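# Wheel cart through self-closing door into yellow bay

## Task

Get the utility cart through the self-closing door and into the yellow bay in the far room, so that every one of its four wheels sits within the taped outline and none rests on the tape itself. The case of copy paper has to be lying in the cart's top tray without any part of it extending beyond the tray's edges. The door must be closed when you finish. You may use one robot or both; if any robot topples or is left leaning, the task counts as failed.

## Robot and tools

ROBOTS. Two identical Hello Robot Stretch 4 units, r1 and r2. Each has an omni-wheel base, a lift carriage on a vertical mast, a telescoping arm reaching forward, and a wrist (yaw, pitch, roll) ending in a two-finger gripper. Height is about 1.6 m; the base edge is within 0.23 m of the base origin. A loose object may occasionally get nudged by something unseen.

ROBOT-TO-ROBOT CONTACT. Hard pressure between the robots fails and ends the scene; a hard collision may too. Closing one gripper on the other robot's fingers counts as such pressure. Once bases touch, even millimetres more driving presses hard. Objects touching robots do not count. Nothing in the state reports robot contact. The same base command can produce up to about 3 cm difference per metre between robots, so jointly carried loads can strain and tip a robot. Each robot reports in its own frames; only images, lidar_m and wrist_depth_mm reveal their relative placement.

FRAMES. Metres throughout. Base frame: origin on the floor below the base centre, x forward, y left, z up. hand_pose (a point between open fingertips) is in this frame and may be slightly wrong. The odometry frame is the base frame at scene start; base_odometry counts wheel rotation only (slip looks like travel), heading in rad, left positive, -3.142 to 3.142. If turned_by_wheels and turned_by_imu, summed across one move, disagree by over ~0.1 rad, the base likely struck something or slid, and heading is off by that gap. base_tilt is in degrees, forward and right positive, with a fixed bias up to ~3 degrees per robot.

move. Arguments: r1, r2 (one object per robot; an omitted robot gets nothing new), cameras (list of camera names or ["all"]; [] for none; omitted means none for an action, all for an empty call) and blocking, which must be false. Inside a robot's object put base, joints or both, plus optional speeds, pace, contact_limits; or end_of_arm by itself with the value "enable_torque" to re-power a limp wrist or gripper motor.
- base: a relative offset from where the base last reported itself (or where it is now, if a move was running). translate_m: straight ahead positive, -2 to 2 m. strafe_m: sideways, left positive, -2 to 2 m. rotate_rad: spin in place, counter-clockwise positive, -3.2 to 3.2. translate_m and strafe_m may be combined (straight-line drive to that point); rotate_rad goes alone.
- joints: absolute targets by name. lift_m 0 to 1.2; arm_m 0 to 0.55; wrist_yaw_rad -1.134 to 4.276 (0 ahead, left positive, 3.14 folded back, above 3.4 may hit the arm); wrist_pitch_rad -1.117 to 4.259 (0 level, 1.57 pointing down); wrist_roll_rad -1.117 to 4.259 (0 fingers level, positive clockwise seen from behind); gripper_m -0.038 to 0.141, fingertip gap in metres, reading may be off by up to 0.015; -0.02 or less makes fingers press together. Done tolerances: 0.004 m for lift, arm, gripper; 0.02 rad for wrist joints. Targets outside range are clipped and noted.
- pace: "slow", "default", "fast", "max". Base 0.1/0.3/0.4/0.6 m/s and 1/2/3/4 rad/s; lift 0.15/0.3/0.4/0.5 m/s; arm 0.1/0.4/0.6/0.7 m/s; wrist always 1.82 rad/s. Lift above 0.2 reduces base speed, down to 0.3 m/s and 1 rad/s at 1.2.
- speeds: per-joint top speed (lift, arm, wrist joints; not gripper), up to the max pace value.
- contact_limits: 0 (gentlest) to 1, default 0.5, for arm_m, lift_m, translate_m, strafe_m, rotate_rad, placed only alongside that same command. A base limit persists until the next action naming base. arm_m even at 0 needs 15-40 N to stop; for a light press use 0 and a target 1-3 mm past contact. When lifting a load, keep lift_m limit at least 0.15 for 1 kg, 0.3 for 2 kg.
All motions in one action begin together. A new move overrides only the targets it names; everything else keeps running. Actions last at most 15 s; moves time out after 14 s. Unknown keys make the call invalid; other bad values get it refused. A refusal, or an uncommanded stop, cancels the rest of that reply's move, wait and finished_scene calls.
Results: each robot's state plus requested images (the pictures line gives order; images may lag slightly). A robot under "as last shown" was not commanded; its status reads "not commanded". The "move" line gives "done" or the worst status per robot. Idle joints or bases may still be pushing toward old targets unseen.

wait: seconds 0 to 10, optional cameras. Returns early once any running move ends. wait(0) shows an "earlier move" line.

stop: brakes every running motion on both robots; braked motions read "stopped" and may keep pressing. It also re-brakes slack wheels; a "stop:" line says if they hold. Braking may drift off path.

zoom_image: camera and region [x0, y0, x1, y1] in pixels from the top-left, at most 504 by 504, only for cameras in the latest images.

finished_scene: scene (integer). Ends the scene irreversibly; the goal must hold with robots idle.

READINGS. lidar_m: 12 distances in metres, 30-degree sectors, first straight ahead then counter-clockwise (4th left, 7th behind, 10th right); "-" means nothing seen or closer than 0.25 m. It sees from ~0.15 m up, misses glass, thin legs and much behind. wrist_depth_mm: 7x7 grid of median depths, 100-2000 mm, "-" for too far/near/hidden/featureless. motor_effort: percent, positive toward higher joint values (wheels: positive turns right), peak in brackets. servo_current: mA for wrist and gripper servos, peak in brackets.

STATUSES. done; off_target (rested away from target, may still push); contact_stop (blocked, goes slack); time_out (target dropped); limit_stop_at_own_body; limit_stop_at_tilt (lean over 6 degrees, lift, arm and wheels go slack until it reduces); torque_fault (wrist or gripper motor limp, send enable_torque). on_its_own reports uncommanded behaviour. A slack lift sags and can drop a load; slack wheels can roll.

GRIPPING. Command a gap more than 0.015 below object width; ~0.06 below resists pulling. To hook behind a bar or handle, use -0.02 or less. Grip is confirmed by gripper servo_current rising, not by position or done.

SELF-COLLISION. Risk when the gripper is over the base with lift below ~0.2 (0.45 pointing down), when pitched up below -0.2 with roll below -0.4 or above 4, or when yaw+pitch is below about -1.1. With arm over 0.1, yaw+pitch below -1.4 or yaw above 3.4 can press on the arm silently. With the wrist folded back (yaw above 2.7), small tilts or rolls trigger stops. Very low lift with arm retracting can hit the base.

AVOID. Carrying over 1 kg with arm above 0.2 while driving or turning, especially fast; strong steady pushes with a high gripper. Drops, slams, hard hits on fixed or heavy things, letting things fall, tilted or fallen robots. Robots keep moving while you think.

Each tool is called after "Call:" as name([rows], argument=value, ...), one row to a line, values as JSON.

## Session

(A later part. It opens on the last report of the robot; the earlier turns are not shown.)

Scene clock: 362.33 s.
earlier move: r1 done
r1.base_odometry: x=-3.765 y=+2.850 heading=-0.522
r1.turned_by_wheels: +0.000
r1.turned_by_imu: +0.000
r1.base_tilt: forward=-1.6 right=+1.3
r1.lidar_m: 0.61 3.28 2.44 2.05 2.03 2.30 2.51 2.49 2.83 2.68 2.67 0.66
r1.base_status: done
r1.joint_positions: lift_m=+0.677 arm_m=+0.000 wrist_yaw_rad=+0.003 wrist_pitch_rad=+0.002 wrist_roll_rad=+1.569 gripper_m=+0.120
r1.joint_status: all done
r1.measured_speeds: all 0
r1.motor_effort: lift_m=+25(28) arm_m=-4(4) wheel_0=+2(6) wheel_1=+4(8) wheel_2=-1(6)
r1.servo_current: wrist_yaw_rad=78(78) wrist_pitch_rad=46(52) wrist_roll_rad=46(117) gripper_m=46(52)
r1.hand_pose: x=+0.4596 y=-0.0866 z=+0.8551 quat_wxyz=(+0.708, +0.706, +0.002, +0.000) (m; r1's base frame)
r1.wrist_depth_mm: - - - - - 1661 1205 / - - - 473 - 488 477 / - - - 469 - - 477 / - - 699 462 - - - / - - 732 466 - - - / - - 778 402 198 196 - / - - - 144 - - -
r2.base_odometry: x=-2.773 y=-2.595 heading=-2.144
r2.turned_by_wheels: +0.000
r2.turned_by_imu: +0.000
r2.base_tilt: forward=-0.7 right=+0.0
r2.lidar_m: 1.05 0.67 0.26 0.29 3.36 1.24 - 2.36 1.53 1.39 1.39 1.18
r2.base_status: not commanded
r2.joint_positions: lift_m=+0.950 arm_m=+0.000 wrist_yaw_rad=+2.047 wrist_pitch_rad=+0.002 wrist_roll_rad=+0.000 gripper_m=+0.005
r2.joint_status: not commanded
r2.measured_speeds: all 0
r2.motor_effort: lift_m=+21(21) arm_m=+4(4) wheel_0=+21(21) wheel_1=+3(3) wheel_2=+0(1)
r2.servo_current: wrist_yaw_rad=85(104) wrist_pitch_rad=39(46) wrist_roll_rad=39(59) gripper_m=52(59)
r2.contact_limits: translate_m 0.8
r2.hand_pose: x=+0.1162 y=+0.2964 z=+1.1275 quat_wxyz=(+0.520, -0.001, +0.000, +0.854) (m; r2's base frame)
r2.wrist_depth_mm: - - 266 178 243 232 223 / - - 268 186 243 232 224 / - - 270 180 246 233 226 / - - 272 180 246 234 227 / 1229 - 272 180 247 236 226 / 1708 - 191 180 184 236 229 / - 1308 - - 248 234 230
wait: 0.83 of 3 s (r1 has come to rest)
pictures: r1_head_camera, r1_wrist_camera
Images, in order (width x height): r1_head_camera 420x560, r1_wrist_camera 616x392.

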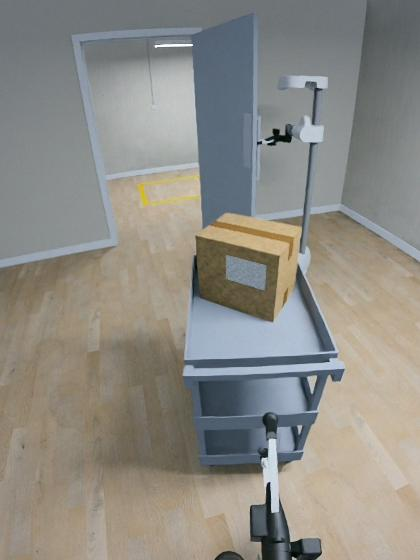

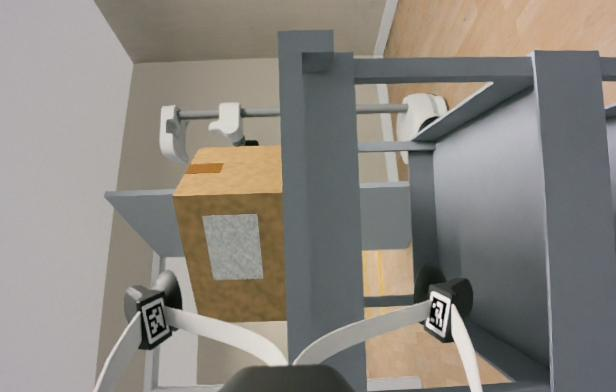

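Call:
move(blocking=false, r1={"base":{"translate_m":0.2},"joints":{"lift_m":0.693},"pace":"slow"})

Call:
wait(seconds=1)

Call:
wait(seconds=3, cameras=["r1_head_camera","r1_wrist_camera"])

Scene clock: 377.03 s.
move: r1 moving
r1.base_odometry: x=-3.754 y=+2.844 heading=-0.522
r1.turned_by_wheels: +0.000
r1.turned_by_imu: +0.000
r1.base_tilt: forward=-1.6 right=+1.3
r1.lidar_m: 0.59 3.28 2.47 2.06 2.03 2.30 2.53 2.50 2.86 2.66 2.63 0.63
r1.base_status: translate_m moving
r1.joint_positions: lift_m=+0.692 arm_m=+0.000 wrist_yaw_rad=+0.003 wrist_pitch_rad=+0.002 wrist_roll_rad=+1.569 gripper_m=+0.120
r1.joint_status: lift_m moving
r1.measured_speeds: translate_m=+0.049 strafe_m=+0.000 rotate_rad=+0.002 lift_m=+0.012 arm_m=+0.000 wrist_yaw_rad=+0.000 wrist_pitch_rad=+0.000 wrist_roll_rad=+0.000
r1.motor_effort: lift_m=+24(27) arm_m=-4(4) wheel_0=+3(6) wheel_1=+3(7) wheel_2=-5(7)
r1.servo_current: wrist_yaw_rad=52(59) wrist_pitch_rad=26(52) wrist_roll_rad=52(72) gripper_m=39(46)
r1.hand_pose: x=+0.4596 y=-0.0866 z=+0.8699 quat_wxyz=(+0.708, +0.706, +0.002, +0.000) (m; r1's base frame)
r1.wrist_depth_mm: - - - - - 1708 1229 / - - - - 473 473 469 / - - - 798 - - - / - - 699 691 - - - / - - 732 715 - - - / - - 768 768 193 196 - / - - - 145 - - -
r2: as last shown
r2.lidar_m: 1.06 0.66 0.26 0.29 3.40 1.23 - 2.39 1.55 1.39 1.39 1.20
r2.motor_effort: lift_m=+21(21) arm_m=+4(4) wheel_0=+21(21) wheel_1=+3(3) wheel_2=+0(0)
r2.servo_current: wrist_yaw_rad=85(91) wrist_pitch_rad=46(46) wrist_roll_rad=39(52) gripper_m=46(52)
r2.contact_limits: translate_m 0.8
r2.wrist_depth_mm: - - 267 177 243 232 224 / - - 268 186 243 232 224 / - - 271 180 245 234 225 / - - 271 180 247 234 227 / 1205 - 273 179 248 236 227 / 1708 - 191 180 183 236 230 / - 1336 - - 249 234 230
pictures: none

Scene clock: 378.03 s.
earlier move: r1 moving
r1.base_odometry: x=-3.678 y=+2.801 heading=-0.522
r1.turned_by_wheels: +0.000
r1.turned_by_imu: +0.000
r1.base_tilt: forward=-1.6 right=+1.3
r1.lidar_m: 0.50 3.20 2.46 2.08 2.07 2.36 2.61 2.60 2.95 2.64 2.61 0.55
r1.base_status: translate_m moving
r1.joint_positions: lift_m=+0.692 arm_m=+0.000 wrist_yaw_rad=+0.003 wrist_pitch_rad=+0.002 wrist_roll_rad=+1.569 gripper_m=+0.120
r1.joint_status: all done
r1.measured_speeds: translate_m=+0.100 strafe_m=+0.000 rotate_rad=+0.000 lift_m=+0.000 arm_m=+0.000 wrist_yaw_rad=+0.000 wrist_pitch_rad=+0.000 wrist_roll_rad=+0.000
r1.motor_effort: lift_m=+25(27) arm_m=-4(4) wheel_0=+3(8) wheel_1=+3(7) wheel_2=-4(7)
r1.servo_current: wrist_yaw_rad=59(65) wrist_pitch_rad=46(52) wrist_roll_rad=46(78) gripper_m=46(46)
r1.hand_pose: x=+0.4596 y=-0.0866 z=+0.8701 quat_wxyz=(+0.708, +0.706, +0.002, +0.000) (m; r1's base frame)
r1.wrist_depth_mm: - - - - 387 399 404 / - - - - - 1863 - / - - 788 683 - - - / - - 597 591 370 - - / - - 640 621 368 - - / - - 676 676 191 196 - / - - - 145 - - -
r2.base_odometry: x=-2.773 y=-2.595 heading=-2.144
r2.turned_by_wheels: +0.000
r2.turned_by_imu: +0.000
r2.base_tilt: forward=-0.7 right=+0.0
r2.lidar_m: 1.05 0.66 0.25 0.29 3.40 1.22 - 2.39 1.54 1.37 1.40 1.19
r2.base_status: not commanded
r2.joint_positions: lift_m=+0.950 arm_m=+0.000 wrist_yaw_rad=+2.047 wrist_pitch_rad=+0.002 wrist_roll_rad=+0.000 gripper_m=+0.005
r2.joint_status: not commanded
r2.measured_speeds: all 0
r2.motor_effort: lift_m=+20(21) arm_m=+4(4) wheel_0=+21(21) wheel_1=+3(4) wheel_2=+0(0)
r2.servo_current: wrist_yaw_rad=85(98) wrist_pitch_rad=33(46) wrist_roll_rad=46(65) gripper_m=46(52)
r2.contact_limits: translate_m 0.8
r2.hand_pose: x=+0.1162 y=+0.2964 z=+1.1275 quat_wxyz=(+0.520, -0.001, +0.000, +0.854) (m; r2's base frame)
r2.wrist_depth_mm: - - 267 178 243 232 223 / - - 270 186 243 231 224 / - - 268 180 245 234 225 / - - 272 180 246 234 226 / 1205 - 273 179 248 236 228 / 1708 - 192 180 185 236 229 / - 1281 - - 249 235 229
wait: 1.00 s; no rest
pictures: none

Scene clock: 379.80 s.
earlier move: r1 done
r1.base_odometry: x=-3.592 y=+2.751 heading=-0.522
r1.turned_by_wheels: +0.000
r1.turned_by_imu: +0.000
r1.base_tilt: forward=-1.5 right=+1.2
r1.lidar_m: 0.42 0.45 2.50 2.13 2.09 2.38 2.70 2.68 3.04 2.63 2.62 0.45
r1.base_status: done
r1.joint_positions: lift_m=+0.692 arm_m=+0.000 wrist_yaw_rad=+0.003 wrist_pitch_rad=+0.002 wrist_roll_rad=+1.569 gripper_m=+0.120
r1.joint_status: all done
r1.measured_speeds: all 0
r1.motor_effort: lift_m=+25(27) arm_m=-4(4) wheel_0=+5(8) wheel_1=+2(7) wheel_2=-2(7)
r1.servo_current: wrist_yaw_rad=59(72) wrist_pitch_rad=39(52) wrist_roll_rad=52(78) gripper_m=46(52)
r1.hand_pose: x=+0.4596 y=-0.0866 z=+0.8701 quat_wxyz=(+0.708, +0.706, +0.002, +0.000) (m; r1's base frame)
r1.wrist_depth_mm: - - - - 276 1708 1281 / - - - - 272 1863 - / - - 640 591 272 - - / - - 500 488 270 - - / - - 530 530 267 - - / - - 574 564 191 196 - / - - - 145 265 1863 -
r2.base_odometry: x=-2.773 y=-2.595 heading=-2.144
r2.turned_by_wheels: +0.000
r2.turned_by_imu: +0.000
r2.base_tilt: forward=-0.7 right=+0.0
r2.lidar_m: 1.05 0.62 0.26 0.28 3.39 1.23 - 2.40 1.52 1.37 1.40 1.17
r2.base_status: not commanded
r2.joint_positions: lift_m=+0.950 arm_m=+0.000 wrist_yaw_rad=+2.047 wrist_pitch_rad=+0.002 wrist_roll_rad=+0.000 gripper_m=+0.005
r2.joint_status: not commanded
r2.measured_speeds: all 0
r2.motor_effort: lift_m=+21(21) arm_m=+4(4) wheel_0=+21(21) wheel_1=+3(4) wheel_2=+0(0)
r2.servo_current: wrist_yaw_rad=85(98) wrist_pitch_rad=39(52) wrist_roll_rad=46(65) gripper_m=52(52)
r2.contact_limits: translate_m 0.8
r2.hand_pose: x=+0.1162 y=+0.2964 z=+1.1275 quat_wxyz=(+0.520, -0.001, +0.000, +0.854) (m; r2's base frame)
r2.wrist_depth_mm: - - 267 178 242 232 224 / - - 268 187 243 232 225 / - - 271 179 245 233 226 / - - 271 180 246 236 227 / 1229 - 273 179 247 236 227 / 1708 - 191 180 185 236 229 / - 1308 - - 248 235 229
wait: 1.77 of 3 s (r1 has come to rest)
pictures: r1_head_camera, r1_wrist_camera
Images, in order (width x height): r1_head_camera 420x560, r1_wrist_camera 616x392.

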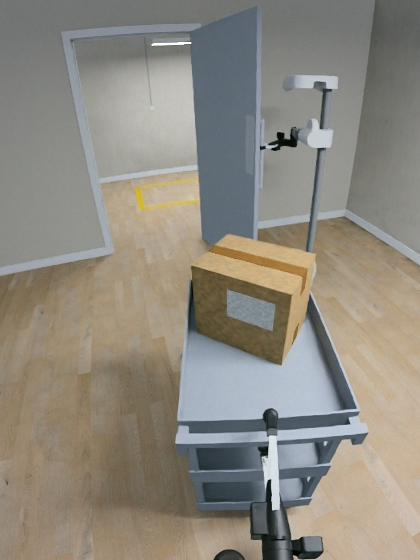

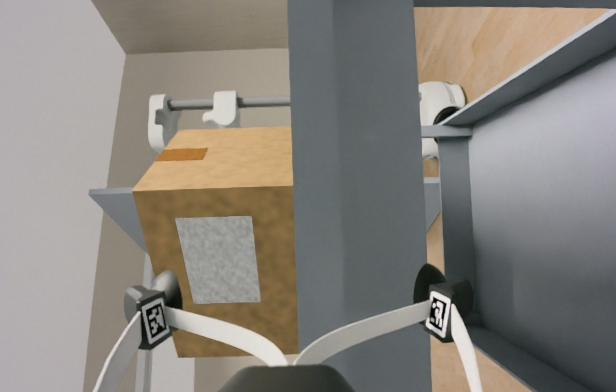

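Call:
move(blocking=false, r1={"base":{"translate_m":0.03},"joints":{"lift_m":0.68},"pace":"slow"})

Call:
wait(seconds=1)

Call:
wait(seconds=1, cameras=["r1_head_camera","r1_wrist_camera"])

Call:
zoom_image(camera="r1_head_camera", region=[170, 370, 380, 540])

Scene clock: 386.23 s.
move: r1 moving
r1.base_odometry: x=-3.581 y=+2.745 heading=-0.522
r1.turned_by_wheels: +0.000
r1.turned_by_imu: +0.000
r1.base_tilt: forward=-1.6 right=+1.3
r1.lidar_m: 0.40 0.44 2.52 2.11 2.11 2.37 2.72 2.71 3.06 2.61 2.60 0.45
r1.base_status: translate_m moving
r1.joint_positions: lift_m=+0.681 arm_m=+0.000 wrist_yaw_rad=+0.003 wrist_pitch_rad=+0.002 wrist_roll_rad=+1.569 gripper_m=+0.120
r1.joint_status: lift_m moving
r1.measured_speeds: translate_m=+0.048 strafe_m=+0.000 rotate_rad=-0.002 lift_m=-0.005 arm_m=+0.000 wrist_yaw_rad=+0.000 wrist_pitch_rad=+0.000 wrist_roll_rad=+0.000
r1.motor_effort: lift_m=+12(24) arm_m=-4(4) wheel_0=+2(7) wheel_1=+4(5) wheel_2=-5(7)
r1.servo_current: wrist_yaw_rad=46(65) wrist_pitch_rad=33(46) wrist_roll_rad=52(65) gripper_m=39(46)
r1.hand_pose: x=+0.4596 y=-0.0866 z=+0.8582 quat_wxyz=(+0.708, +0.706, +0.002, +0.000) (m; r1's base frame)
r1.wrist_depth_mm: - - - 262 264 1661 1255 / - - - 259 262 1921 - / - - 627 198 258 - - / - 508 492 256 256 - - / - - 521 255 256 - - / - - 554 253 212 196 - / - - - 145 253 - -
r2: as last shown
r2.lidar_m: 1.05 0.64 0.25 0.28 3.40 1.23 - 2.38 1.53 1.37 1.40 1.19
r2.motor_effort: lift_m=+20(21) arm_m=+4(4) wheel_0=+21(21) wheel_1=+3(3) wheel_2=+0(0)
r2.servo_current: wrist_yaw_rad=91(91) wrist_pitch_rad=39(46) wrist_roll_rad=46(65) gripper_m=52(59)
r2.contact_limits: translate_m 0.8
r2.wrist_depth_mm: - - 267 178 242 232 223 / - - 268 187 243 232 225 / - - 270 179 245 234 226 / - - 271 180 248 235 227 / 1205 - 273 179 248 236 227 / 1708 - 192 180 184 236 229 / - 1336 - - 249 236 230
pictures: none

Scene clock: 387.10 s.
earlier move: r1 done
r1.base_odometry: x=-3.566 y=+2.736 heading=-0.522
r1.turned_by_wheels: +0.000
r1.turned_by_imu: +0.000
r1.base_tilt: forward=-1.6 right=+1.3
r1.lidar_m: 0.38 0.42 2.52 2.12 2.10 2.35 2.74 2.73 3.10 2.59 2.60 0.43
r1.base_status: done
r1.joint_positions: lift_m=+0.681 arm_m=+0.000 wrist_yaw_rad=+0.003 wrist_pitch_rad=+0.002 wrist_roll_rad=+1.569 gripper_m=+0.120
r1.joint_status: all done
r1.measured_speeds: all 0
r1.motor_effort: lift_m=+12(24) arm_m=-4(4) wheel_0=+5(7) wheel_1=+3(5) wheel_2=-3(7)
r1.servo_current: wrist_yaw_rad=52(65) wrist_pitch_rad=46(52) wrist_roll_rad=46(65) gripper_m=46(52)
r1.hand_pose: x=+0.4596 y=-0.0866 z=+0.8581 quat_wxyz=(+0.708, +0.706, +0.002, +0.000) (m; r1's base frame)
r1.wrist_depth_mm: - - - 245 244 1756 1255 / - - - 243 243 1863 - / - - 597 239 241 - - / - 477 469 238 239 - - / - 512 500 178 237 - - / - 530 530 176 236 196 - / - - 603 145 235 1756 -
r2.base_odometry: x=-2.773 y=-2.595 heading=-2.144
r2.turned_by_wheels: +0.000
r2.turned_by_imu: +0.000
r2.base_tilt: forward=-0.7 right=+0.0
r2.lidar_m: 1.05 0.61 0.27 0.29 3.40 1.21 - 2.36 1.50 1.36 1.40 1.19
r2.base_status: not commanded
r2.joint_positions: lift_m=+0.950 arm_m=+0.000 wrist_yaw_rad=+2.047 wrist_pitch_rad=+0.002 wrist_roll_rad=+0.000 gripper_m=+0.005
r2.joint_status: not commanded
r2.measured_speeds: all 0
r2.motor_effort: lift_m=+21(21) arm_m=+4(4) wheel_0=+21(21) wheel_1=+3(3) wheel_2=+0(0)
r2.servo_current: wrist_yaw_rad=85(104) wrist_pitch_rad=39(46) wrist_roll_rad=46(65) gripper_m=52(59)
r2.contact_limits: translate_m 0.8
r2.hand_pose: x=+0.1162 y=+0.2964 z=+1.1275 quat_wxyz=(+0.520, -0.001, +0.000, +0.854) (m; r2's base frame)
r2.wrist_depth_mm: - - 267 177 243 232 224 / - - 268 186 243 232 225 / - - 271 180 245 235 225 / - - 272 180 247 236 227 / 1229 - 273 179 248 235 227 / 1708 - 192 180 185 236 229 / - 1308 - - 249 235 230
wait: 0.87 of 1 s (r1 has come to rest)
pictures: none

Scene clock: 388.10 s.
r1.base_odometry: x=-3.566 y=+2.736 heading=-0.522
r1.turned_by_wheels: +0.000
r1.turned_by_imu: +0.000
r1.base_tilt: forward=-1.6 right=+1.3
r1.lidar_m: 0.39 0.40 2.50 2.10 2.12 2.39 2.75 2.71 3.05 2.61 2.60 0.44
r1.base_status: done
r1.joint_positions: lift_m=+0.681 arm_m=+0.000 wrist_yaw_rad=+0.003 wrist_pitch_rad=+0.002 wrist_roll_rad=+1.569 gripper_m=+0.120
r1.joint_status: all done
r1.measured_speeds: all 0
r1.motor_effort: lift_m=+12(24) arm_m=-4(4) wheel_0=+5(7) wheel_1=+3(5) wheel_2=-3(7)
r1.servo_current: wrist_yaw_rad=65(65) wrist_pitch_rad=46(52) wrist_roll_rad=59(65) gripper_m=46(52)
r1.hand_pose: x=+0.4596 y=-0.0866 z=+0.8581 quat_wxyz=(+0.708, +0.706, +0.002, +0.000) (m; r1's base frame)
r1.wrist_depth_mm: - - - 244 244 1661 1255 / - - - 244 242 1863 - / - - 597 240 240 - - / - 477 466 239 239 - - / - 512 500 177 237 - - / - 521 539 176 236 196 - / - - 603 145 236 1808 -
r2.base_odometry: x=-2.773 y=-2.595 heading=-2.144
r2.turned_by_wheels: +0.000
r2.turned_by_imu: +0.000
r2.base_tilt: forward=-0.7 right=+0.0
r2.lidar_m: 1.04 0.67 0.25 0.28 3.39 1.23 - 2.37 1.51 1.38 1.40 1.19
r2.base_status: not commanded
r2.joint_positions: lift_m=+0.950 arm_m=+0.000 wrist_yaw_rad=+2.047 wrist_pitch_rad=+0.002 wrist_roll_rad=+0.000 gripper_m=+0.005
r2.joint_status: not commanded
r2.measured_speeds: all 0
r2.motor_effort: lift_m=+20(21) arm_m=+4(4) wheel_0=+21(21) wheel_1=+3(3) wheel_2=+0(0)
r2.servo_current: wrist_yaw_rad=78(104) wrist_pitch_rad=46(46) wrist_roll_rad=33(65) gripper_m=46(59)
r2.contact_limits: translate_m 0.8
r2.hand_pose: x=+0.1162 y=+0.2964 z=+1.1275 quat_wxyz=(+0.520, -0.001, +0.000, +0.854) (m; r2's base frame)
r2.wrist_depth_mm: - - 266 177 243 233 223 / - - 268 187 243 231 224 / - - 271 180 246 233 226 / - - 272 180 246 235 226 / 1229 - 273 179 247 236 227 / 1756 - 191 180 185 236 229 / - 1308 - - 248 234 231
wait: 1.00 s; at rest by 0.27 s
pictures: r1_head_camera, r1_wrist_camera
Images, in order (width x height): r1_head_camera 420x560, r1_wrist_camera 616x392.

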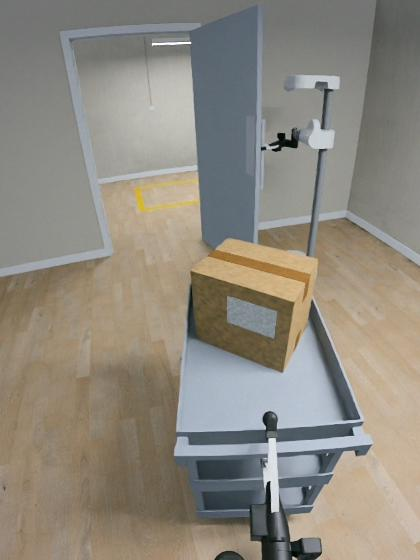

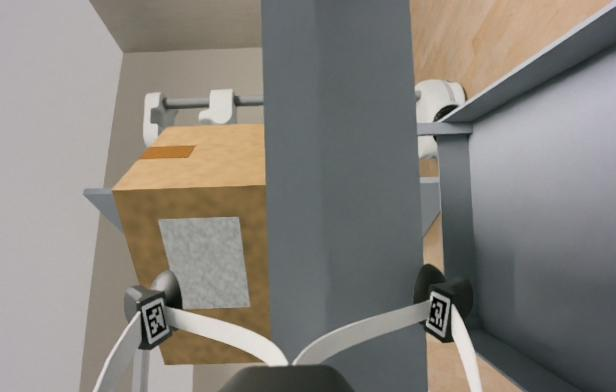

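Scaled by 2.400 from the camera's 420x560 image, which has a finer 600x800 frame.

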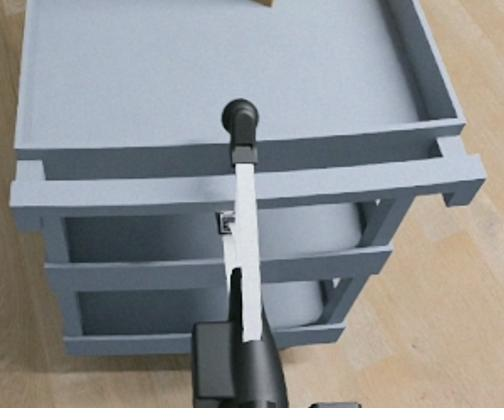

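Call:
move(blocking=false, r1={"base":{"translate_m":0.008},"pace":"slow"})

Call:
wait(seconds=1.5)

Call:
move(blocking=false, r1={"joints":{"gripper_m":-0.02}})

Call:
wait(seconds=3)

Call:
wait(seconds=0.5, cameras=["r1_head_camera","r1_wrist_camera"])

Scene clock: 394.97 s.
move: r1 moving
r1.base_odometry: x=-3.559 y=+2.732 heading=-0.521
r1.turned_by_wheels: +0.000
r1.turned_by_imu: +0.000
r1.base_tilt: forward=-1.6 right=+1.3
r1.lidar_m: 0.37 0.40 2.52 2.11 2.11 2.35 2.74 2.73 3.09 2.62 2.60 0.42
r1.base_status: translate_m moving
r1.joint_positions: lift_m=+0.681 arm_m=+0.000 wrist_yaw_rad=+0.003 wrist_pitch_rad=+0.002 wrist_roll_rad=+1.569 gripper_m=+0.120
r1.joint_status: not commanded
r1.measured_speeds: translate_m=+0.007 strafe_m=+0.000 rotate_rad=+0.000 lift_m=+0.000 arm_m=+0.000 wrist_yaw_rad=+0.000 wrist_pitch_rad=+0.000 wrist_roll_rad=+0.000
r1.motor_effort: lift_m=+12(12) arm_m=-4(4) wheel_0=+4(7) wheel_1=+6(6) wheel_2=-2(6)
r1.servo_current: wrist_yaw_rad=46(72) wrist_pitch_rad=39(46) wrist_roll_rad=72(72) gripper_m=46(46)
r1.hand_pose: x=+0.4596 y=-0.0866 z=+0.8581 quat_wxyz=(+0.708, +0.706, +0.002, +0.000) (m; r1's base frame)
r1.wrist_depth_mm: - - - 236 236 1756 1229 / - - - 235 236 1808 - / - - 591 233 234 - - / - 469 459 172 232 - - / - 508 496 170 231 - - / - 521 525 169 229 197 - / - - 591 145 227 - -
r2: as last shown
r2.lidar_m: 1.05 0.67 0.26 0.29 3.36 1.21 - 2.40 1.55 1.37 1.40 1.18
r2.servo_current: wrist_yaw_rad=72(91) wrist_pitch_rad=46(46) wrist_roll_rad=46(65) gripper_m=39(52)
r2.contact_limits: translate_m 0.8
r2.wrist_depth_mm: - - 268 177 242 232 223 / - - 268 186 243 231 224 / - - 268 180 246 234 224 / - - 272 180 245 235 227 / 1205 - 273 180 248 236 227 / 1708 - 192 179 185 236 229 / - 1308 - - 249 234 229
pictures: none

Scene clock: 395.30 s.
earlier move: r1 done
r1.base_odometry: x=-3.559 y=+2.732 heading=-0.521
r1.turned_by_wheels: +0.000
r1.turned_by_imu: +0.000
r1.base_tilt: forward=-1.6 right=+1.3
r1.lidar_m: 0.37 0.40 2.54 2.11 2.10 2.37 2.74 2.73 3.12 2.61 2.60 0.42
r1.base_status: done
r1.joint_positions: lift_m=+0.681 arm_m=+0.000 wrist_yaw_rad=+0.003 wrist_pitch_rad=+0.002 wrist_roll_rad=+1.569 gripper_m=+0.120
r1.joint_status: not commanded
r1.measured_speeds: all 0
r1.motor_effort: lift_m=+12(12) arm_m=-4(4) wheel_0=+3(7) wheel_1=+3(6) wheel_2=-2(6)
r1.servo_current: wrist_yaw_rad=59(72) wrist_pitch_rad=39(52) wrist_roll_rad=59(72) gripper_m=39(46)
r1.hand_pose: x=+0.4596 y=-0.0866 z=+0.8581 quat_wxyz=(+0.708, +0.706, +0.002, +0.000) (m; r1's base frame)
r1.wrist_depth_mm: - - - 236 236 1661 1229 / - - - 234 236 1863 - / - - 585 233 233 - - / - 466 462 171 232 - - / - 504 492 169 231 - - / - 512 530 168 228 196 - / - - 597 144 226 - -
r2.base_odometry: x=-2.773 y=-2.595 heading=-2.144
r2.turned_by_wheels: +0.000
r2.turned_by_imu: +0.000
r2.base_tilt: forward=-0.7 right=+0.0
r2.lidar_m: 1.06 0.64 0.26 0.28 3.38 1.22 - 2.38 1.56 1.39 1.39 1.18
r2.base_status: not commanded
r2.joint_positions: lift_m=+0.950 arm_m=+0.000 wrist_yaw_rad=+2.047 wrist_pitch_rad=+0.002 wrist_roll_rad=+0.000 gripper_m=+0.005
r2.joint_status: not commanded
r2.measured_speeds: all 0
r2.motor_effort: lift_m=+21(21) arm_m=+4(4) wheel_0=+21(21) wheel_1=+3(3) wheel_2=+0(0)
r2.servo_current: wrist_yaw_rad=98(98) wrist_pitch_rad=39(46) wrist_roll_rad=52(65) gripper_m=52(52)
r2.contact_limits: translate_m 0.8
r2.hand_pose: x=+0.1162 y=+0.2964 z=+1.1275 quat_wxyz=(+0.520, -0.001, +0.000, +0.854) (m; r2's base frame)
r2.wrist_depth_mm: - - 267 178 242 232 223 / - - 267 187 244 233 225 / - - 270 180 245 234 226 / - - 272 180 246 235 226 / 1229 - 274 179 248 236 228 / 1708 - 192 181 185 236 229 / - 1308 - - 248 234 230
wait: 0.33 of 1.5 s (r1 has come to rest)
pictures: none

Scene clock: 395.80 s.
move: r1 moving
r1.base_odometry: x=-3.559 y=+2.732 heading=-0.521
r1.turned_by_wheels: +0.000
r1.turned_by_imu: +0.000
r1.base_tilt: forward=-1.5 right=+1.2
r1.lidar_m: 0.38 0.40 2.52 2.12 2.12 2.38 2.74 2.72 3.13 2.59 2.60 0.42
r1.base_status: not commanded
r1.joint_positions: lift_m=+0.680 arm_m=+0.000 wrist_yaw_rad=+0.003 wrist_pitch_rad=+0.002 wrist_roll_rad=+1.569 gripper_m=+0.106
r1.joint_status: gripper_m moving
r1.measured_speeds: translate_m=+0.000 strafe_m=+0.000 rotate_rad=+0.000 lift_m=+0.000 arm_m=+0.000 wrist_yaw_rad=+0.000 wrist_pitch_rad=+0.002 wrist_roll_rad=+0.000
r1.motor_effort: lift_m=+13(13) arm_m=-4(4) wheel_0=+3(3) wheel_1=+3(3) wheel_2=-2(2)
r1.servo_current: wrist_yaw_rad=39(65) wrist_pitch_rad=39(46) wrist_roll_rad=46(65) gripper_m=91(98)
r1.hand_pose: x=+0.4596 y=-0.0866 z=+0.8581 quat_wxyz=(+0.708, +0.706, +0.002, +0.000) (m; r1's base frame)
r1.wrist_depth_mm: - - - 237 236 1708 1229 / - - - 236 236 1756 - / - - 591 233 234 - - / - 466 459 232 233 - - / - 500 496 170 230 - - / - - 517 169 229 - - / - - 585 137 228 - -
r2: as last shown
r2.base_tilt: forward=-0.8 right=+0.0
r2.lidar_m: 1.06 0.64 0.26 0.30 3.40 1.24 - 2.38 1.56 1.38 1.41 1.19
r2.motor_effort: lift_m=+20(21) arm_m=+4(4) wheel_0=+21(21) wheel_1=+3(3) wheel_2=+0(0)
r2.servo_current: wrist_yaw_rad=85(98) wrist_pitch_rad=39(39) wrist_roll_rad=52(59) gripper_m=46(52)
r2.contact_limits: translate_m 0.8
r2.wrist_depth_mm: - - 267 178 242 233 224 / - - 268 187 243 233 225 / - - 268 180 245 234 227 / - - 272 180 247 235 227 / 1205 - 273 179 249 236 227 / 1756 - 192 180 185 236 229 / - 1308 - - 248 235 230
pictures: none

Scene clock: 397.47 s.
earlier move: r1 done
r1.base_odometry: x=-3.559 y=+2.732 heading=-0.521
r1.turned_by_wheels: +0.000
r1.turned_by_imu: +0.000
r1.base_tilt: forward=-1.6 right=+1.3
r1.lidar_m: 0.39 0.41 2.52 2.12 2.11 2.37 2.72 2.71 3.09 2.61 2.59 0.43
r1.base_status: not commanded
r1.joint_positions: lift_m=+0.680 arm_m=+0.000 wrist_yaw_rad=-0.001 wrist_pitch_rad=+0.006 wrist_roll_rad=+1.569 gripper_m=-0.019
r1.joint_status: all done
r1.measured_speeds: all 0
r1.motor_effort: lift_m=+19(19) arm_m=+0(6) wheel_0=+2(3) wheel_1=+2(3) wheel_2=-1(4)
r1.servo_current: wrist_yaw_rad=46(65) wrist_pitch_rad=52(98) wrist_roll_rad=59(65) gripper_m=65(202)
r1.hand_pose: x=+0.4592 y=-0.0877 z=+0.8566 quat_wxyz=(+0.708, +0.706, +0.002, -0.002) (m; r1's base frame)
r1.wrist_depth_mm: - - - 238 239 1661 1255 / - - - 237 237 1808 - / - - 549 235 236 - - / - 473 462 235 236 - - / - 517 508 175 236 - - / - - 190 173 183 - - / - - 603 - 231 133 -
r2.base_odometry: x=-2.773 y=-2.595 heading=-2.144
r2.turned_by_wheels: +0.000
r2.turned_by_imu: +0.000
r2.base_tilt: forward=-0.7 right=+0.0
r2.lidar_m: 1.05 0.64 0.25 0.29 3.39 1.21 - 2.40 1.54 1.36 1.39 1.18
r2.base_status: not commanded
r2.joint_positions: lift_m=+0.950 arm_m=+0.000 wrist_yaw_rad=+2.047 wrist_pitch_rad=+0.002 wrist_roll_rad=+0.000 gripper_m=+0.005
r2.joint_status: not commanded
r2.measured_speeds: all 0
r2.motor_effort: lift_m=+20(21) arm_m=+4(4) wheel_0=+21(21) wheel_1=+3(4) wheel_2=+0(0)
r2.servo_current: wrist_yaw_rad=85(98) wrist_pitch_rad=33(52) wrist_roll_rad=39(65) gripper_m=39(59)
r2.contact_limits: translate_m 0.8
r2.hand_pose: x=+0.1162 y=+0.2964 z=+1.1275 quat_wxyz=(+0.520, -0.001, +0.000, +0.854) (m; r2's base frame)
r2.wrist_depth_mm: - - 267 178 242 233 224 / - - 268 186 244 232 225 / - - 271 180 245 234 225 / - - 272 180 246 235 226 / 1205 - 273 179 247 236 228 / 1661 - 192 180 185 235 229 / - 145 - - 249 235 230
wait: 1.67 of 3 s (r1 has come to rest)
pictures: none

Scene clock: 397.97 s.
r1.base_odometry: x=-3.559 y=+2.732 heading=-0.521
r1.turned_by_wheels: +0.000
r1.turned_by_imu: +0.000
r1.base_tilt: forward=-1.6 right=+1.3
r1.lidar_m: 0.38 0.39 2.51 2.13 2.10 2.32 2.74 2.73 3.11 2.62 2.60 0.42
r1.base_status: not commanded
r1.joint_positions: lift_m=+0.680 arm_m=+0.000 wrist_yaw_rad=-0.001 wrist_pitch_rad=+0.006 wrist_roll_rad=+1.569 gripper_m=-0.019
r1.joint_status: all done
r1.measured_speeds: all 0
r1.motor_effort: lift_m=+19(19) arm_m=-3(6) wheel_0=+2(3) wheel_1=+3(3) wheel_2=-1(4)
r1.servo_current: wrist_yaw_rad=46(65) wrist_pitch_rad=46(98) wrist_roll_rad=46(65) gripper_m=72(202)
r1.hand_pose: x=+0.4592 y=-0.0877 z=+0.8566 quat_wxyz=(+0.708, +0.706, +0.002, -0.002) (m; r1's base frame)
r1.wrist_depth_mm: - - - 239 239 1708 1229 / - - - 237 240 1808 - / - - 544 236 236 - - / - 469 466 236 236 - - / - 525 508 175 235 - - / - - 190 174 183 - - / - - 603 - 233 133 -
r2.base_odometry: x=-2.773 y=-2.595 heading=-2.144
r2.turned_by_wheels: +0.000
r2.turned_by_imu: +0.000
r2.base_tilt: forward=-0.7 right=+0.0
r2.lidar_m: 1.07 0.65 0.26 0.29 3.38 1.21 - 2.36 1.51 1.38 1.39 1.19
r2.base_status: not commanded
r2.joint_positions: lift_m=+0.950 arm_m=+0.000 wrist_yaw_rad=+2.047 wrist_pitch_rad=+0.002 wrist_roll_rad=+0.000 gripper_m=+0.005
r2.joint_status: not commanded
r2.measured_speeds: all 0
r2.motor_effort: lift_m=+21(21) arm_m=+4(4) wheel_0=+20(21) wheel_1=+3(4) wheel_2=+0(0)
r2.servo_current: wrist_yaw_rad=85(98) wrist_pitch_rad=39(52) wrist_roll_rad=46(65) gripper_m=46(59)
r2.contact_limits: translate_m 0.8
r2.hand_pose: x=+0.1162 y=+0.2964 z=+1.1275 quat_wxyz=(+0.520, -0.001, +0.000, +0.854) (m; r2's base frame)
r2.wrist_depth_mm: - - 268 177 241 232 224 / - - 268 186 243 233 224 / - - 270 180 246 233 225 / - - 272 180 247 235 226 / 1229 - 273 179 247 236 227 / 1708 - 192 180 185 236 229 / - 146 - - 248 235 231
wait: 0.50 s; at rest by 0.27 s
pictures: r1_head_camera, r1_wrist_camera
Images, in order (width x height): r1_head_camera 420x560, r1_wrist_camera 616x392.

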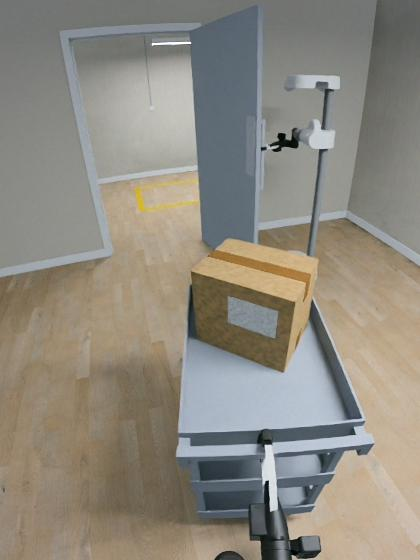

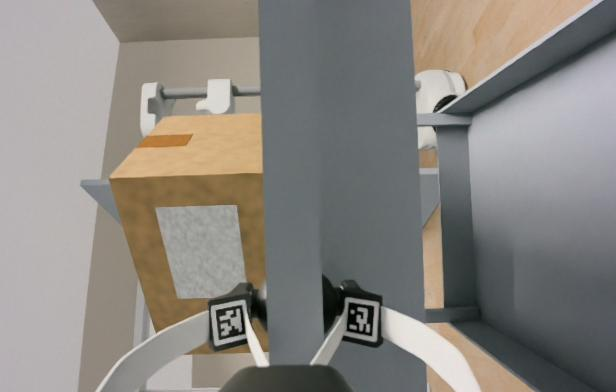

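Call:
move(blocking=false, r1={"base":{"strafe_m":0.25},"pace":"slow"})

Call:
wait(seconds=5)

Call:
wait(seconds=0.5, cameras=["r1_head_camera","r1_wrist_camera"])

Scene clock: 411.80 s.
move: r1 moving
r1.base_odometry: x=-3.552 y=+2.744 heading=-0.522
r1.turned_by_wheels: +0.000
r1.turned_by_imu: +0.000
r1.base_tilt: forward=-1.6 right=+1.3
r1.lidar_m: 0.38 3.07 2.50 2.11 2.08 2.36 2.73 2.75 3.09 2.64 2.61 0.43
r1.base_status: strafe_m moving
r1.joint_positions: lift_m=+0.680 arm_m=+0.000 wrist_yaw_rad=-0.001 wrist_pitch_rad=+0.006 wrist_roll_rad=+1.569 gripper_m=-0.019
r1.joint_status: not commanded
r1.measured_speeds: translate_m=+0.000 strafe_m=+0.056 rotate_rad=-0.002 lift_m=+0.000 arm_m=+0.000 wrist_yaw_rad=+0.000 wrist_pitch_rad=+0.000 wrist_roll_rad=+0.000
r1.motor_effort: lift_m=+18(19) arm_m=-4(4) wheel_0=-7(9) wheel_1=+4(6) wheel_2=+1(2)
r1.servo_current: wrist_yaw_rad=33(72) wrist_pitch_rad=39(52) wrist_roll_rad=46(52) gripper_m=65(72)
r1.hand_pose: x=+0.4592 y=-0.0877 z=+0.8566 quat_wxyz=(+0.708, +0.706, +0.002, -0.002) (m; r1's base frame)
r1.wrist_depth_mm: - - - 243 244 1661 1229 / - - - 240 243 1808 - / - - 585 239 239 - - / - 477 469 236 237 - - / - 517 504 176 236 - - / - - 189 175 183 - - / - - 591 - 231 133 -
r2: as last shown
r2.lidar_m: 1.07 0.66 0.28 0.29 3.38 1.24 - 2.38 1.54 1.39 1.40 1.18
r2.motor_effort: lift_m=+21(21) arm_m=+4(4) wheel_0=+21(21) wheel_1=+3(3) wheel_2=+0(0)
r2.servo_current: wrist_yaw_rad=78(91) wrist_pitch_rad=39(46) wrist_roll_rad=46(46) gripper_m=46(59)
r2.contact_limits: translate_m 0.8
r2.wrist_depth_mm: - - 267 178 242 232 224 / - - 270 187 242 233 224 / - - 270 180 245 234 226 / - - 273 179 247 235 227 / 1205 - 273 179 248 235 227 / 1756 - 191 179 185 236 229 / - 146 - - 249 236 230
pictures: none

Scene clock: 414.93 s.
earlier move: r1 done
r1.base_odometry: x=-3.435 y=+2.949 heading=-0.522
r1.turned_by_wheels: +0.000
r1.turned_by_imu: +0.000
r1.base_tilt: forward=-1.5 right=+1.3
r1.lidar_m: 0.41 2.98 2.24 1.88 1.84 2.12 2.82 2.82 3.20 2.87 0.48 0.41
r1.base_status: done
r1.joint_positions: lift_m=+0.680 arm_m=+0.000 wrist_yaw_rad=-0.002 wrist_pitch_rad=+0.006 wrist_roll_rad=+1.569 gripper_m=-0.019
r1.joint_status: not commanded
r1.measured_speeds: all 0
r1.motor_effort: lift_m=+19(19) arm_m=+4(4) wheel_0=-4(11) wheel_1=+2(8) wheel_2=-3(4)
r1.servo_current: wrist_yaw_rad=46(72) wrist_pitch_rad=46(59) wrist_roll_rad=46(72) gripper_m=52(72)
r1.hand_pose: x=+0.4590 y=-0.0881 z=+0.8566 quat_wxyz=(+0.708, +0.706, +0.001, -0.003) (m; r1's base frame)
r1.wrist_depth_mm: - 525 500 186 189 - - / - 418 418 193 197 - - / - 452 452 - 206 - - / - - 530 - 216 - - / - - 634 160 226 1863 - / - - 206 185 232 1756 - / - - 178 152 248 1464 1308
r2.base_odometry: x=-2.773 y=-2.595 heading=-2.144
r2.turned_by_wheels: +0.000
r2.turned_by_imu: +0.000
r2.base_tilt: forward=-0.7 right=+0.0
r2.lidar_m: 1.07 0.65 0.27 0.29 3.39 1.31 - 2.38 1.53 1.38 1.38 1.20
r2.base_status: not commanded
r2.joint_positions: lift_m=+0.950 arm_m=+0.000 wrist_yaw_rad=+2.047 wrist_pitch_rad=+0.002 wrist_roll_rad=+0.000 gripper_m=+0.005
r2.joint_status: not commanded
r2.measured_speeds: all 0
r2.motor_effort: lift_m=+21(21) arm_m=+4(4) wheel_0=+21(21) wheel_1=+3(3) wheel_2=+0(0)
r2.servo_current: wrist_yaw_rad=85(98) wrist_pitch_rad=39(46) wrist_roll_rad=39(59) gripper_m=46(59)
r2.contact_limits: translate_m 0.8
r2.hand_pose: x=+0.1162 y=+0.2964 z=+1.1275 quat_wxyz=(+0.520, -0.001, +0.000, +0.854) (m; r2's base frame)
r2.wrist_depth_mm: - - 268 178 243 233 223 / - - 268 187 244 232 224 / - - 270 180 246 234 226 / - - 272 180 246 235 226 / 1255 - 273 180 248 236 227 / - - 191 180 184 237 229 / - 146 - - 249 234 230
wait: 3.13 of 5 s (r1 has come to rest)
pictures: none

Scene clock: 415.43 s.
r1.base_odometry: x=-3.435 y=+2.949 heading=-0.522
r1.turned_by_wheels: +0.000
r1.turned_by_imu: +0.000
r1.base_tilt: forward=-1.6 right=+1.3
r1.lidar_m: 0.41 2.99 2.22 1.87 1.87 2.13 2.79 2.80 3.17 2.85 0.46 0.40
r1.base_status: done
r1.joint_positions: lift_m=+0.680 arm_m=+0.000 wrist_yaw_rad=-0.002 wrist_pitch_rad=+0.006 wrist_roll_rad=+1.569 gripper_m=-0.019
r1.joint_status: not commanded
r1.measured_speeds: all 0
r1.motor_effort: lift_m=+19(19) arm_m=+4(4) wheel_0=-4(11) wheel_1=+2(8) wheel_2=-3(4)
r1.servo_current: wrist_yaw_rad=52(72) wrist_pitch_rad=52(59) wrist_roll_rad=46(72) gripper_m=46(72)
r1.hand_pose: x=+0.4590 y=-0.0881 z=+0.8566 quat_wxyz=(+0.708, +0.706, +0.001, -0.003) (m; r1's base frame)
r1.wrist_depth_mm: - 525 504 185 189 - - / - 418 418 193 198 - - / - 452 452 - 205 - - / - - 525 - 216 - - / - - 621 160 226 1983 - / - - 206 185 232 1756 - / - - 178 152 247 1464 1336
r2.base_odometry: x=-2.773 y=-2.595 heading=-2.144
r2.turned_by_wheels: +0.000
r2.turned_by_imu: +0.000
r2.base_tilt: forward=-0.7 right=+0.0
r2.lidar_m: 1.07 0.65 0.26 0.27 3.39 1.34 - 2.40 1.53 1.38 1.39 1.18
r2.base_status: not commanded
r2.joint_positions: lift_m=+0.950 arm_m=+0.000 wrist_yaw_rad=+2.047 wrist_pitch_rad=+0.002 wrist_roll_rad=+0.000 gripper_m=+0.005
r2.joint_status: not commanded
r2.measured_speeds: all 0
r2.motor_effort: lift_m=+20(21) arm_m=+4(4) wheel_0=+21(21) wheel_1=+3(3) wheel_2=+0(0)
r2.servo_current: wrist_yaw_rad=85(98) wrist_pitch_rad=46(46) wrist_roll_rad=52(59) gripper_m=46(59)
r2.contact_limits: translate_m 0.8
r2.hand_pose: x=+0.1162 y=+0.2964 z=+1.1275 quat_wxyz=(+0.520, -0.001, +0.000, +0.854) (m; r2's base frame)
r2.wrist_depth_mm: - - 266 177 241 232 223 / - - 268 186 244 232 225 / - - 271 180 245 234 225 / - - 272 180 245 236 226 / 1255 - 273 179 248 236 228 / - - 192 179 185 236 229 / - 146 - - 248 235 229
wait: 0.50 s; at rest by 0.27 s
pictures: r1_head_camera, r1_wrist_camera
Images, in order (width x height): r1_head_camera 420x560, r1_wrist_camera 616x392.

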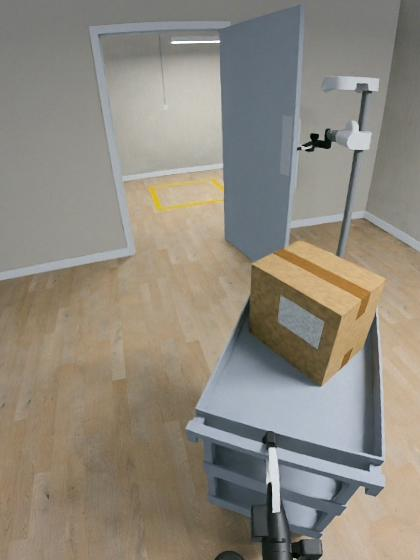

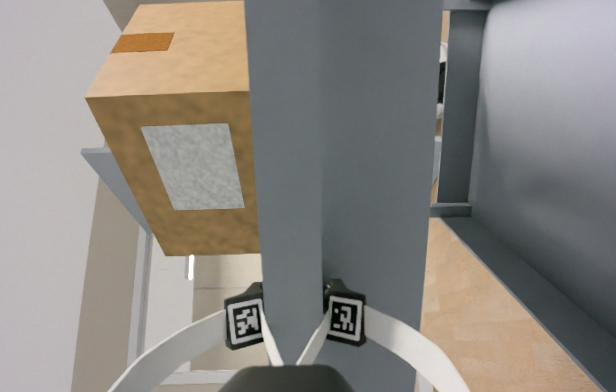

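Call:
move(blocking=false, r1={"base":{"rotate_rad":0.149},"pace":"slow"})

Call:
wait(seconds=1.5)

Call:
move(blocking=false, r1={"base":{"translate_m":-0.8,"strafe_m":0.16},"pace":"slow"})

Call:
wait(seconds=10)

Call:
wait(seconds=1, cameras=["r1_head_camera","r1_wrist_camera"])

Scene clock: 428.23 s.
move: r1 moving
r1.base_odometry: x=-3.435 y=+2.949 heading=-0.410
r1.turned_by_wheels: +0.112
r1.turned_by_imu: +0.112
r1.base_tilt: forward=-1.6 right=+1.3
r1.lidar_m: 0.44 2.99 2.11 1.88 1.87 2.25 2.82 2.83 3.19 2.84 0.39 0.37
r1.base_status: rotate_rad moving
r1.joint_positions: lift_m=+0.680 arm_m=+0.000 wrist_yaw_rad=-0.004 wrist_pitch_rad=+0.006 wrist_roll_rad=+1.569 gripper_m=-0.019
r1.joint_status: not commanded
r1.measured_speeds: translate_m=+0.000 strafe_m=-0.001 rotate_rad=+0.294 lift_m=+0.000 arm_m=+0.000 wrist_yaw_rad=+0.002 wrist_pitch_rad=+0.000 wrist_roll_rad=+0.000
r1.motor_effort: lift_m=+19(19) arm_m=+4(4) wheel_0=-8(10) wheel_1=-4(7) wheel_2=-5(8)
r1.servo_current: wrist_yaw_rad=46(52) wrist_pitch_rad=52(52) wrist_roll_rad=52(65) gripper_m=46(52)
r1.hand_pose: x=+0.4589 y=-0.0885 z=+0.8566 quat_wxyz=(+0.708, +0.706, +0.001, -0.003) (m; r1's base frame)
r1.wrist_depth_mm: - 389 379 109 167 167 - / - 404 399 118 177 - - / - 500 484 129 190 - - / - - 609 - 204 - - / - - - - 221 1756 - / - - 206 184 234 1756 1336 / - - 182 - 166 1430 1229
r2: as last shown
r2.lidar_m: 1.06 0.63 0.26 0.29 3.39 1.34 - 2.36 1.54 1.39 1.38 1.18
r2.motor_effort: lift_m=+21(21) arm_m=+4(4) wheel_0=+21(21) wheel_1=+3(3) wheel_2=+0(0)
r2.servo_current: wrist_yaw_rad=91(91) wrist_pitch_rad=46(46) wrist_roll_rad=33(52) gripper_m=52(52)
r2.contact_limits: translate_m 0.8
r2.wrist_depth_mm: - - 267 178 241 232 223 / - - 268 186 243 232 224 / - - 270 179 245 232 225 / - - 272 180 247 235 227 / 1281 - 274 180 248 236 227 / 1756 - 192 180 185 236 229 / - 146 - - 249 235 230
pictures: none

Scene clock: 428.80 s.
earlier move: r1 done
r1.base_odometry: x=-3.435 y=+2.949 heading=-0.373
r1.turned_by_wheels: +0.036
r1.turned_by_imu: +0.036
r1.base_tilt: forward=-1.6 right=+1.3
r1.lidar_m: 0.41 3.00 2.06 1.87 1.89 2.32 2.81 2.83 3.14 2.84 0.36 0.35
r1.base_status: done
r1.joint_positions: lift_m=+0.680 arm_m=+0.000 wrist_yaw_rad=-0.003 wrist_pitch_rad=+0.006 wrist_roll_rad=+1.569 gripper_m=-0.019
r1.joint_status: not commanded
r1.measured_speeds: all 0
r1.motor_effort: lift_m=+19(19) arm_m=+4(4) wheel_0=-2(10) wheel_1=-3(7) wheel_2=-2(8)
r1.servo_current: wrist_yaw_rad=59(65) wrist_pitch_rad=46(52) wrist_roll_rad=52(65) gripper_m=52(59)
r1.hand_pose: x=+0.4590 y=-0.0882 z=+0.8566 quat_wxyz=(+0.708, +0.706, +0.001, -0.003) (m; r1's base frame)
r1.wrist_depth_mm: - 362 357 - 150 148 - / - 427 433 102 161 160 - / - - 517 106 177 - - / - - - 119 195 661 - / - - - - 218 1661 - / - - - - 234 1708 1229 / - - 181 140 166 351 1118
r2.base_odometry: x=-2.773 y=-2.595 heading=-2.144
r2.turned_by_wheels: +0.000
r2.turned_by_imu: +0.000
r2.base_tilt: forward=-0.7 right=+0.0
r2.lidar_m: 1.06 0.63 0.27 0.30 3.39 1.34 - 2.40 1.52 1.37 1.38 1.19
r2.base_status: not commanded
r2.joint_positions: lift_m=+0.950 arm_m=+0.000 wrist_yaw_rad=+2.047 wrist_pitch_rad=+0.002 wrist_roll_rad=+0.000 gripper_m=+0.005
r2.joint_status: not commanded
r2.measured_speeds: all 0
r2.motor_effort: lift_m=+20(21) arm_m=+4(4) wheel_0=+21(21) wheel_1=+3(3) wheel_2=+0(0)
r2.servo_current: wrist_yaw_rad=72(91) wrist_pitch_rad=39(46) wrist_roll_rad=46(59) gripper_m=46(52)
r2.contact_limits: translate_m 0.8
r2.hand_pose: x=+0.1162 y=+0.2964 z=+1.1275 quat_wxyz=(+0.520, -0.001, +0.000, +0.854) (m; r2's base frame)
r2.wrist_depth_mm: - - 267 177 243 231 224 / - - 270 187 244 232 225 / - - 271 180 245 234 225 / - - 272 180 247 234 226 / 1281 - 273 179 248 236 227 / - - 193 180 185 236 229 / - 146 - - 248 236 230
wait: 0.57 of 1.5 s (r1 has come to rest)
pictures: none

Scene clock: 429.30 s.
move: r1 moving
r1.base_odometry: x=-3.445 y=+2.956 heading=-0.374
r1.turned_by_wheels: -0.001
r1.turned_by_imu: -0.001
r1.base_tilt: forward=-1.6 right=+1.3
r1.lidar_m: 0.42 3.03 2.06 1.87 1.88 2.33 2.78 2.83 3.11 2.85 0.36 0.35
r1.base_status: translate_m moving; strafe_m moving
r1.joint_positions: lift_m=+0.680 arm_m=+0.000 wrist_yaw_rad=-0.003 wrist_pitch_rad=+0.006 wrist_roll_rad=+1.569 gripper_m=-0.019
r1.joint_status: not commanded
r1.measured_speeds: translate_m=-0.048 strafe_m=+0.010 rotate_rad=+0.003 lift_m=+0.000 arm_m=+0.000 wrist_yaw_rad=+0.000 wrist_pitch_rad=+0.000 wrist_roll_rad=+0.000
r1.motor_effort: lift_m=+19(19) arm_m=-2(4) wheel_0=-10(10) wheel_1=-5(7) wheel_2=+6(8)
r1.servo_current: wrist_yaw_rad=46(59) wrist_pitch_rad=46(52) wrist_roll_rad=52(52) gripper_m=52(59)
r1.hand_pose: x=+0.4591 y=-0.0882 z=+0.8566 quat_wxyz=(+0.708, +0.706, +0.001, -0.003) (m; r1's base frame)
r1.wrist_depth_mm: - 362 357 - 151 152 - / - 421 424 103 164 166 - / - - 504 111 180 - - / - - - - 198 1618 - / - - - - 220 1661 - / - - 190 - 235 1808 1281 / - - 181 143 166 1464 1118
r2: as last shown
r2.lidar_m: 1.07 0.62 0.27 0.28 3.40 1.35 - 2.38 1.55 1.38 1.41 1.18
r2.motor_effort: lift_m=+21(21) arm_m=+4(4) wheel_0=+21(21) wheel_1=+3(3) wheel_2=+0(1)
r2.servo_current: wrist_yaw_rad=91(91) wrist_pitch_rad=39(39) wrist_roll_rad=59(59) gripper_m=52(59)
r2.contact_limits: translate_m 0.8
r2.wrist_depth_mm: - - 268 177 242 232 224 / - - 268 187 243 232 224 / - - 270 179 245 235 226 / - - 271 180 248 235 226 / 1281 - 272 180 248 235 226 / - - 192 180 185 236 229 / - 145 - - 249 235 231
pictures: none

Scene clock: 438.23 s.
earlier move: r1 done
r1.base_odometry: x=-4.121 y=+3.389 heading=-0.373
r1.turned_by_wheels: +0.000
r1.turned_by_imu: +0.002
r1.base_tilt: forward=-1.6 right=+1.3
r1.lidar_m: 0.39 0.47 1.77 1.57 1.58 2.03 2.04 2.07 2.56 3.14 3.18 0.41
r1.base_status: done
r1.joint_positions: lift_m=+0.680 arm_m=+0.000 wrist_yaw_rad=+0.001 wrist_pitch_rad=+0.006 wrist_roll_rad=+1.569 gripper_m=-0.019
r1.joint_status: not commanded
r1.measured_speeds: all 0
r1.motor_effort: lift_m=+19(19) arm_m=-4(4) wheel_0=-3(11) wheel_1=-2(7) wheel_2=+3(9)
r1.servo_current: wrist_yaw_rad=39(78) wrist_pitch_rad=46(59) wrist_roll_rad=52(72) gripper_m=46(59)
r1.hand_pose: x=+0.4594 y=-0.0870 z=+0.8566 quat_wxyz=(+0.708, +0.706, +0.002, -0.001) (m; r1's base frame)
r1.wrist_depth_mm: - - - 210 212 1661 - / - - 530 214 216 - - / - 445 445 219 221 - - / - 496 492 222 224 - - / - - 554 167 230 - - / - - 213 184 234 1863 - / - - 177 160 178 1430 -
r2.base_odometry: x=-2.773 y=-2.595 heading=-2.144
r2.turned_by_wheels: +0.000
r2.turned_by_imu: +0.001
r2.base_tilt: forward=-0.7 right=+0.0
r2.lidar_m: 1.07 0.66 0.26 0.29 3.39 2.08 - 2.38 1.52 1.38 1.38 1.19
r2.base_status: not commanded
r2.joint_positions: lift_m=+0.950 arm_m=+0.000 wrist_yaw_rad=+2.047 wrist_pitch_rad=+0.002 wrist_roll_rad=+0.000 gripper_m=+0.005
r2.joint_status: not commanded
r2.measured_speeds: all 0
r2.motor_effort: lift_m=+21(21) arm_m=+4(5) wheel_0=+21(21) wheel_1=+3(3) wheel_2=+0(1)
r2.servo_current: wrist_yaw_rad=85(98) wrist_pitch_rad=46(46) wrist_roll_rad=52(65) gripper_m=46(59)
r2.contact_limits: translate_m 0.8
r2.hand_pose: x=+0.1162 y=+0.2964 z=+1.1275 quat_wxyz=(+0.520, -0.001, +0.000, +0.854) (m; r2's base frame)
r2.wrist_depth_mm: - - 267 177 242 232 224 / - - 270 186 243 232 225 / - - 271 180 245 234 226 / - - 272 180 246 234 227 / 1921 - 274 179 248 236 227 / - - 192 180 185 236 229 / - - - - 248 235 230
wait: 8.93 of 10 s (r1 has come to rest)
pictures: none

Scene clock: 439.23 s.
r1.base_odometry: x=-4.121 y=+3.389 heading=-0.373
r1.turned_by_wheels: +0.000
r1.turned_by_imu: +0.000
r1.base_tilt: forward=-1.6 right=+1.2
r1.lidar_m: 0.40 0.46 1.77 1.55 1.57 2.00 2.00 2.06 2.57 3.12 3.16 0.41
r1.base_status: done
r1.joint_positions: lift_m=+0.680 arm_m=+0.000 wrist_yaw_rad=+0.001 wrist_pitch_rad=+0.006 wrist_roll_rad=+1.569 gripper_m=-0.019
r1.joint_status: not commanded
r1.measured_speeds: all 0
r1.motor_effort: lift_m=+19(19) arm_m=-4(4) wheel_0=-2(11) wheel_1=-3(7) wheel_2=+4(9)
r1.servo_current: wrist_yaw_rad=39(78) wrist_pitch_rad=52(59) wrist_roll_rad=39(72) gripper_m=59(59)
r1.hand_pose: x=+0.4594 y=-0.0870 z=+0.8566 quat_wxyz=(+0.708, +0.706, +0.002, -0.001) (m; r1's base frame)
r1.wrist_depth_mm: - - - 210 212 1708 - / - - 539 213 216 - - / - 445 445 219 221 - - / - 492 484 222 224 - - / - - 554 167 229 - - / - - 213 184 233 1921 - / - - 178 160 178 1499 -
r2.base_odometry: x=-2.773 y=-2.595 heading=-2.144
r2.turned_by_wheels: +0.000
r2.turned_by_imu: +0.000
r2.base_tilt: forward=-0.7 right=+0.0
r2.lidar_m: 1.06 0.65 0.27 0.29 3.39 2.08 - 2.37 1.54 1.37 1.39 1.16
r2.base_status: not commanded
r2.joint_positions: lift_m=+0.950 arm_m=+0.000 wrist_yaw_rad=+2.047 wrist_pitch_rad=+0.002 wrist_roll_rad=+0.000 gripper_m=+0.005
r2.joint_status: not commanded
r2.measured_speeds: all 0
r2.motor_effort: lift_m=+20(21) arm_m=+4(5) wheel_0=+21(21) wheel_1=+3(3) wheel_2=+0(1)
r2.servo_current: wrist_yaw_rad=98(98) wrist_pitch_rad=33(46) wrist_roll_rad=46(65) gripper_m=39(59)
r2.contact_limits: translate_m 0.8
r2.hand_pose: x=+0.1162 y=+0.2964 z=+1.1275 quat_wxyz=(+0.520, -0.001, +0.000, +0.854) (m; r2's base frame)
r2.wrist_depth_mm: - - 267 178 243 232 224 / - - 268 187 243 232 225 / - - 272 179 245 234 226 / - - 272 180 246 235 227 / 1921 - 274 179 247 237 227 / - - 191 180 184 236 229 / - - - - 248 234 230
wait: 1.00 s; at rest by 0.27 s
pictures: r1_head_camera, r1_wrist_camera
Images, in order (width x height): r1_head_camera 420x560, r1_wrist_camera 616x392.

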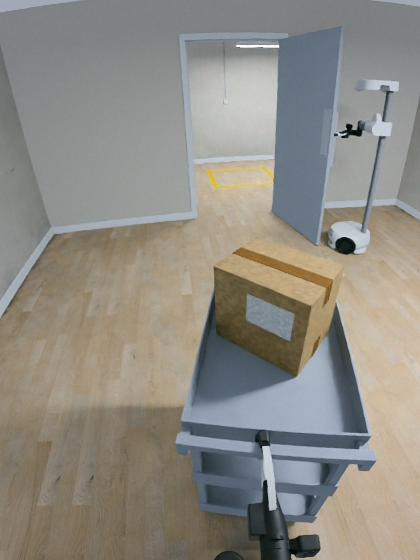

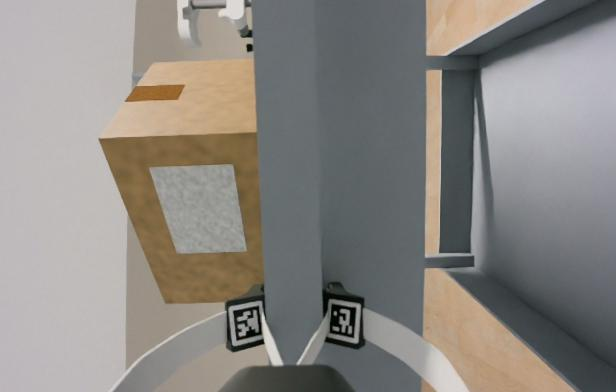

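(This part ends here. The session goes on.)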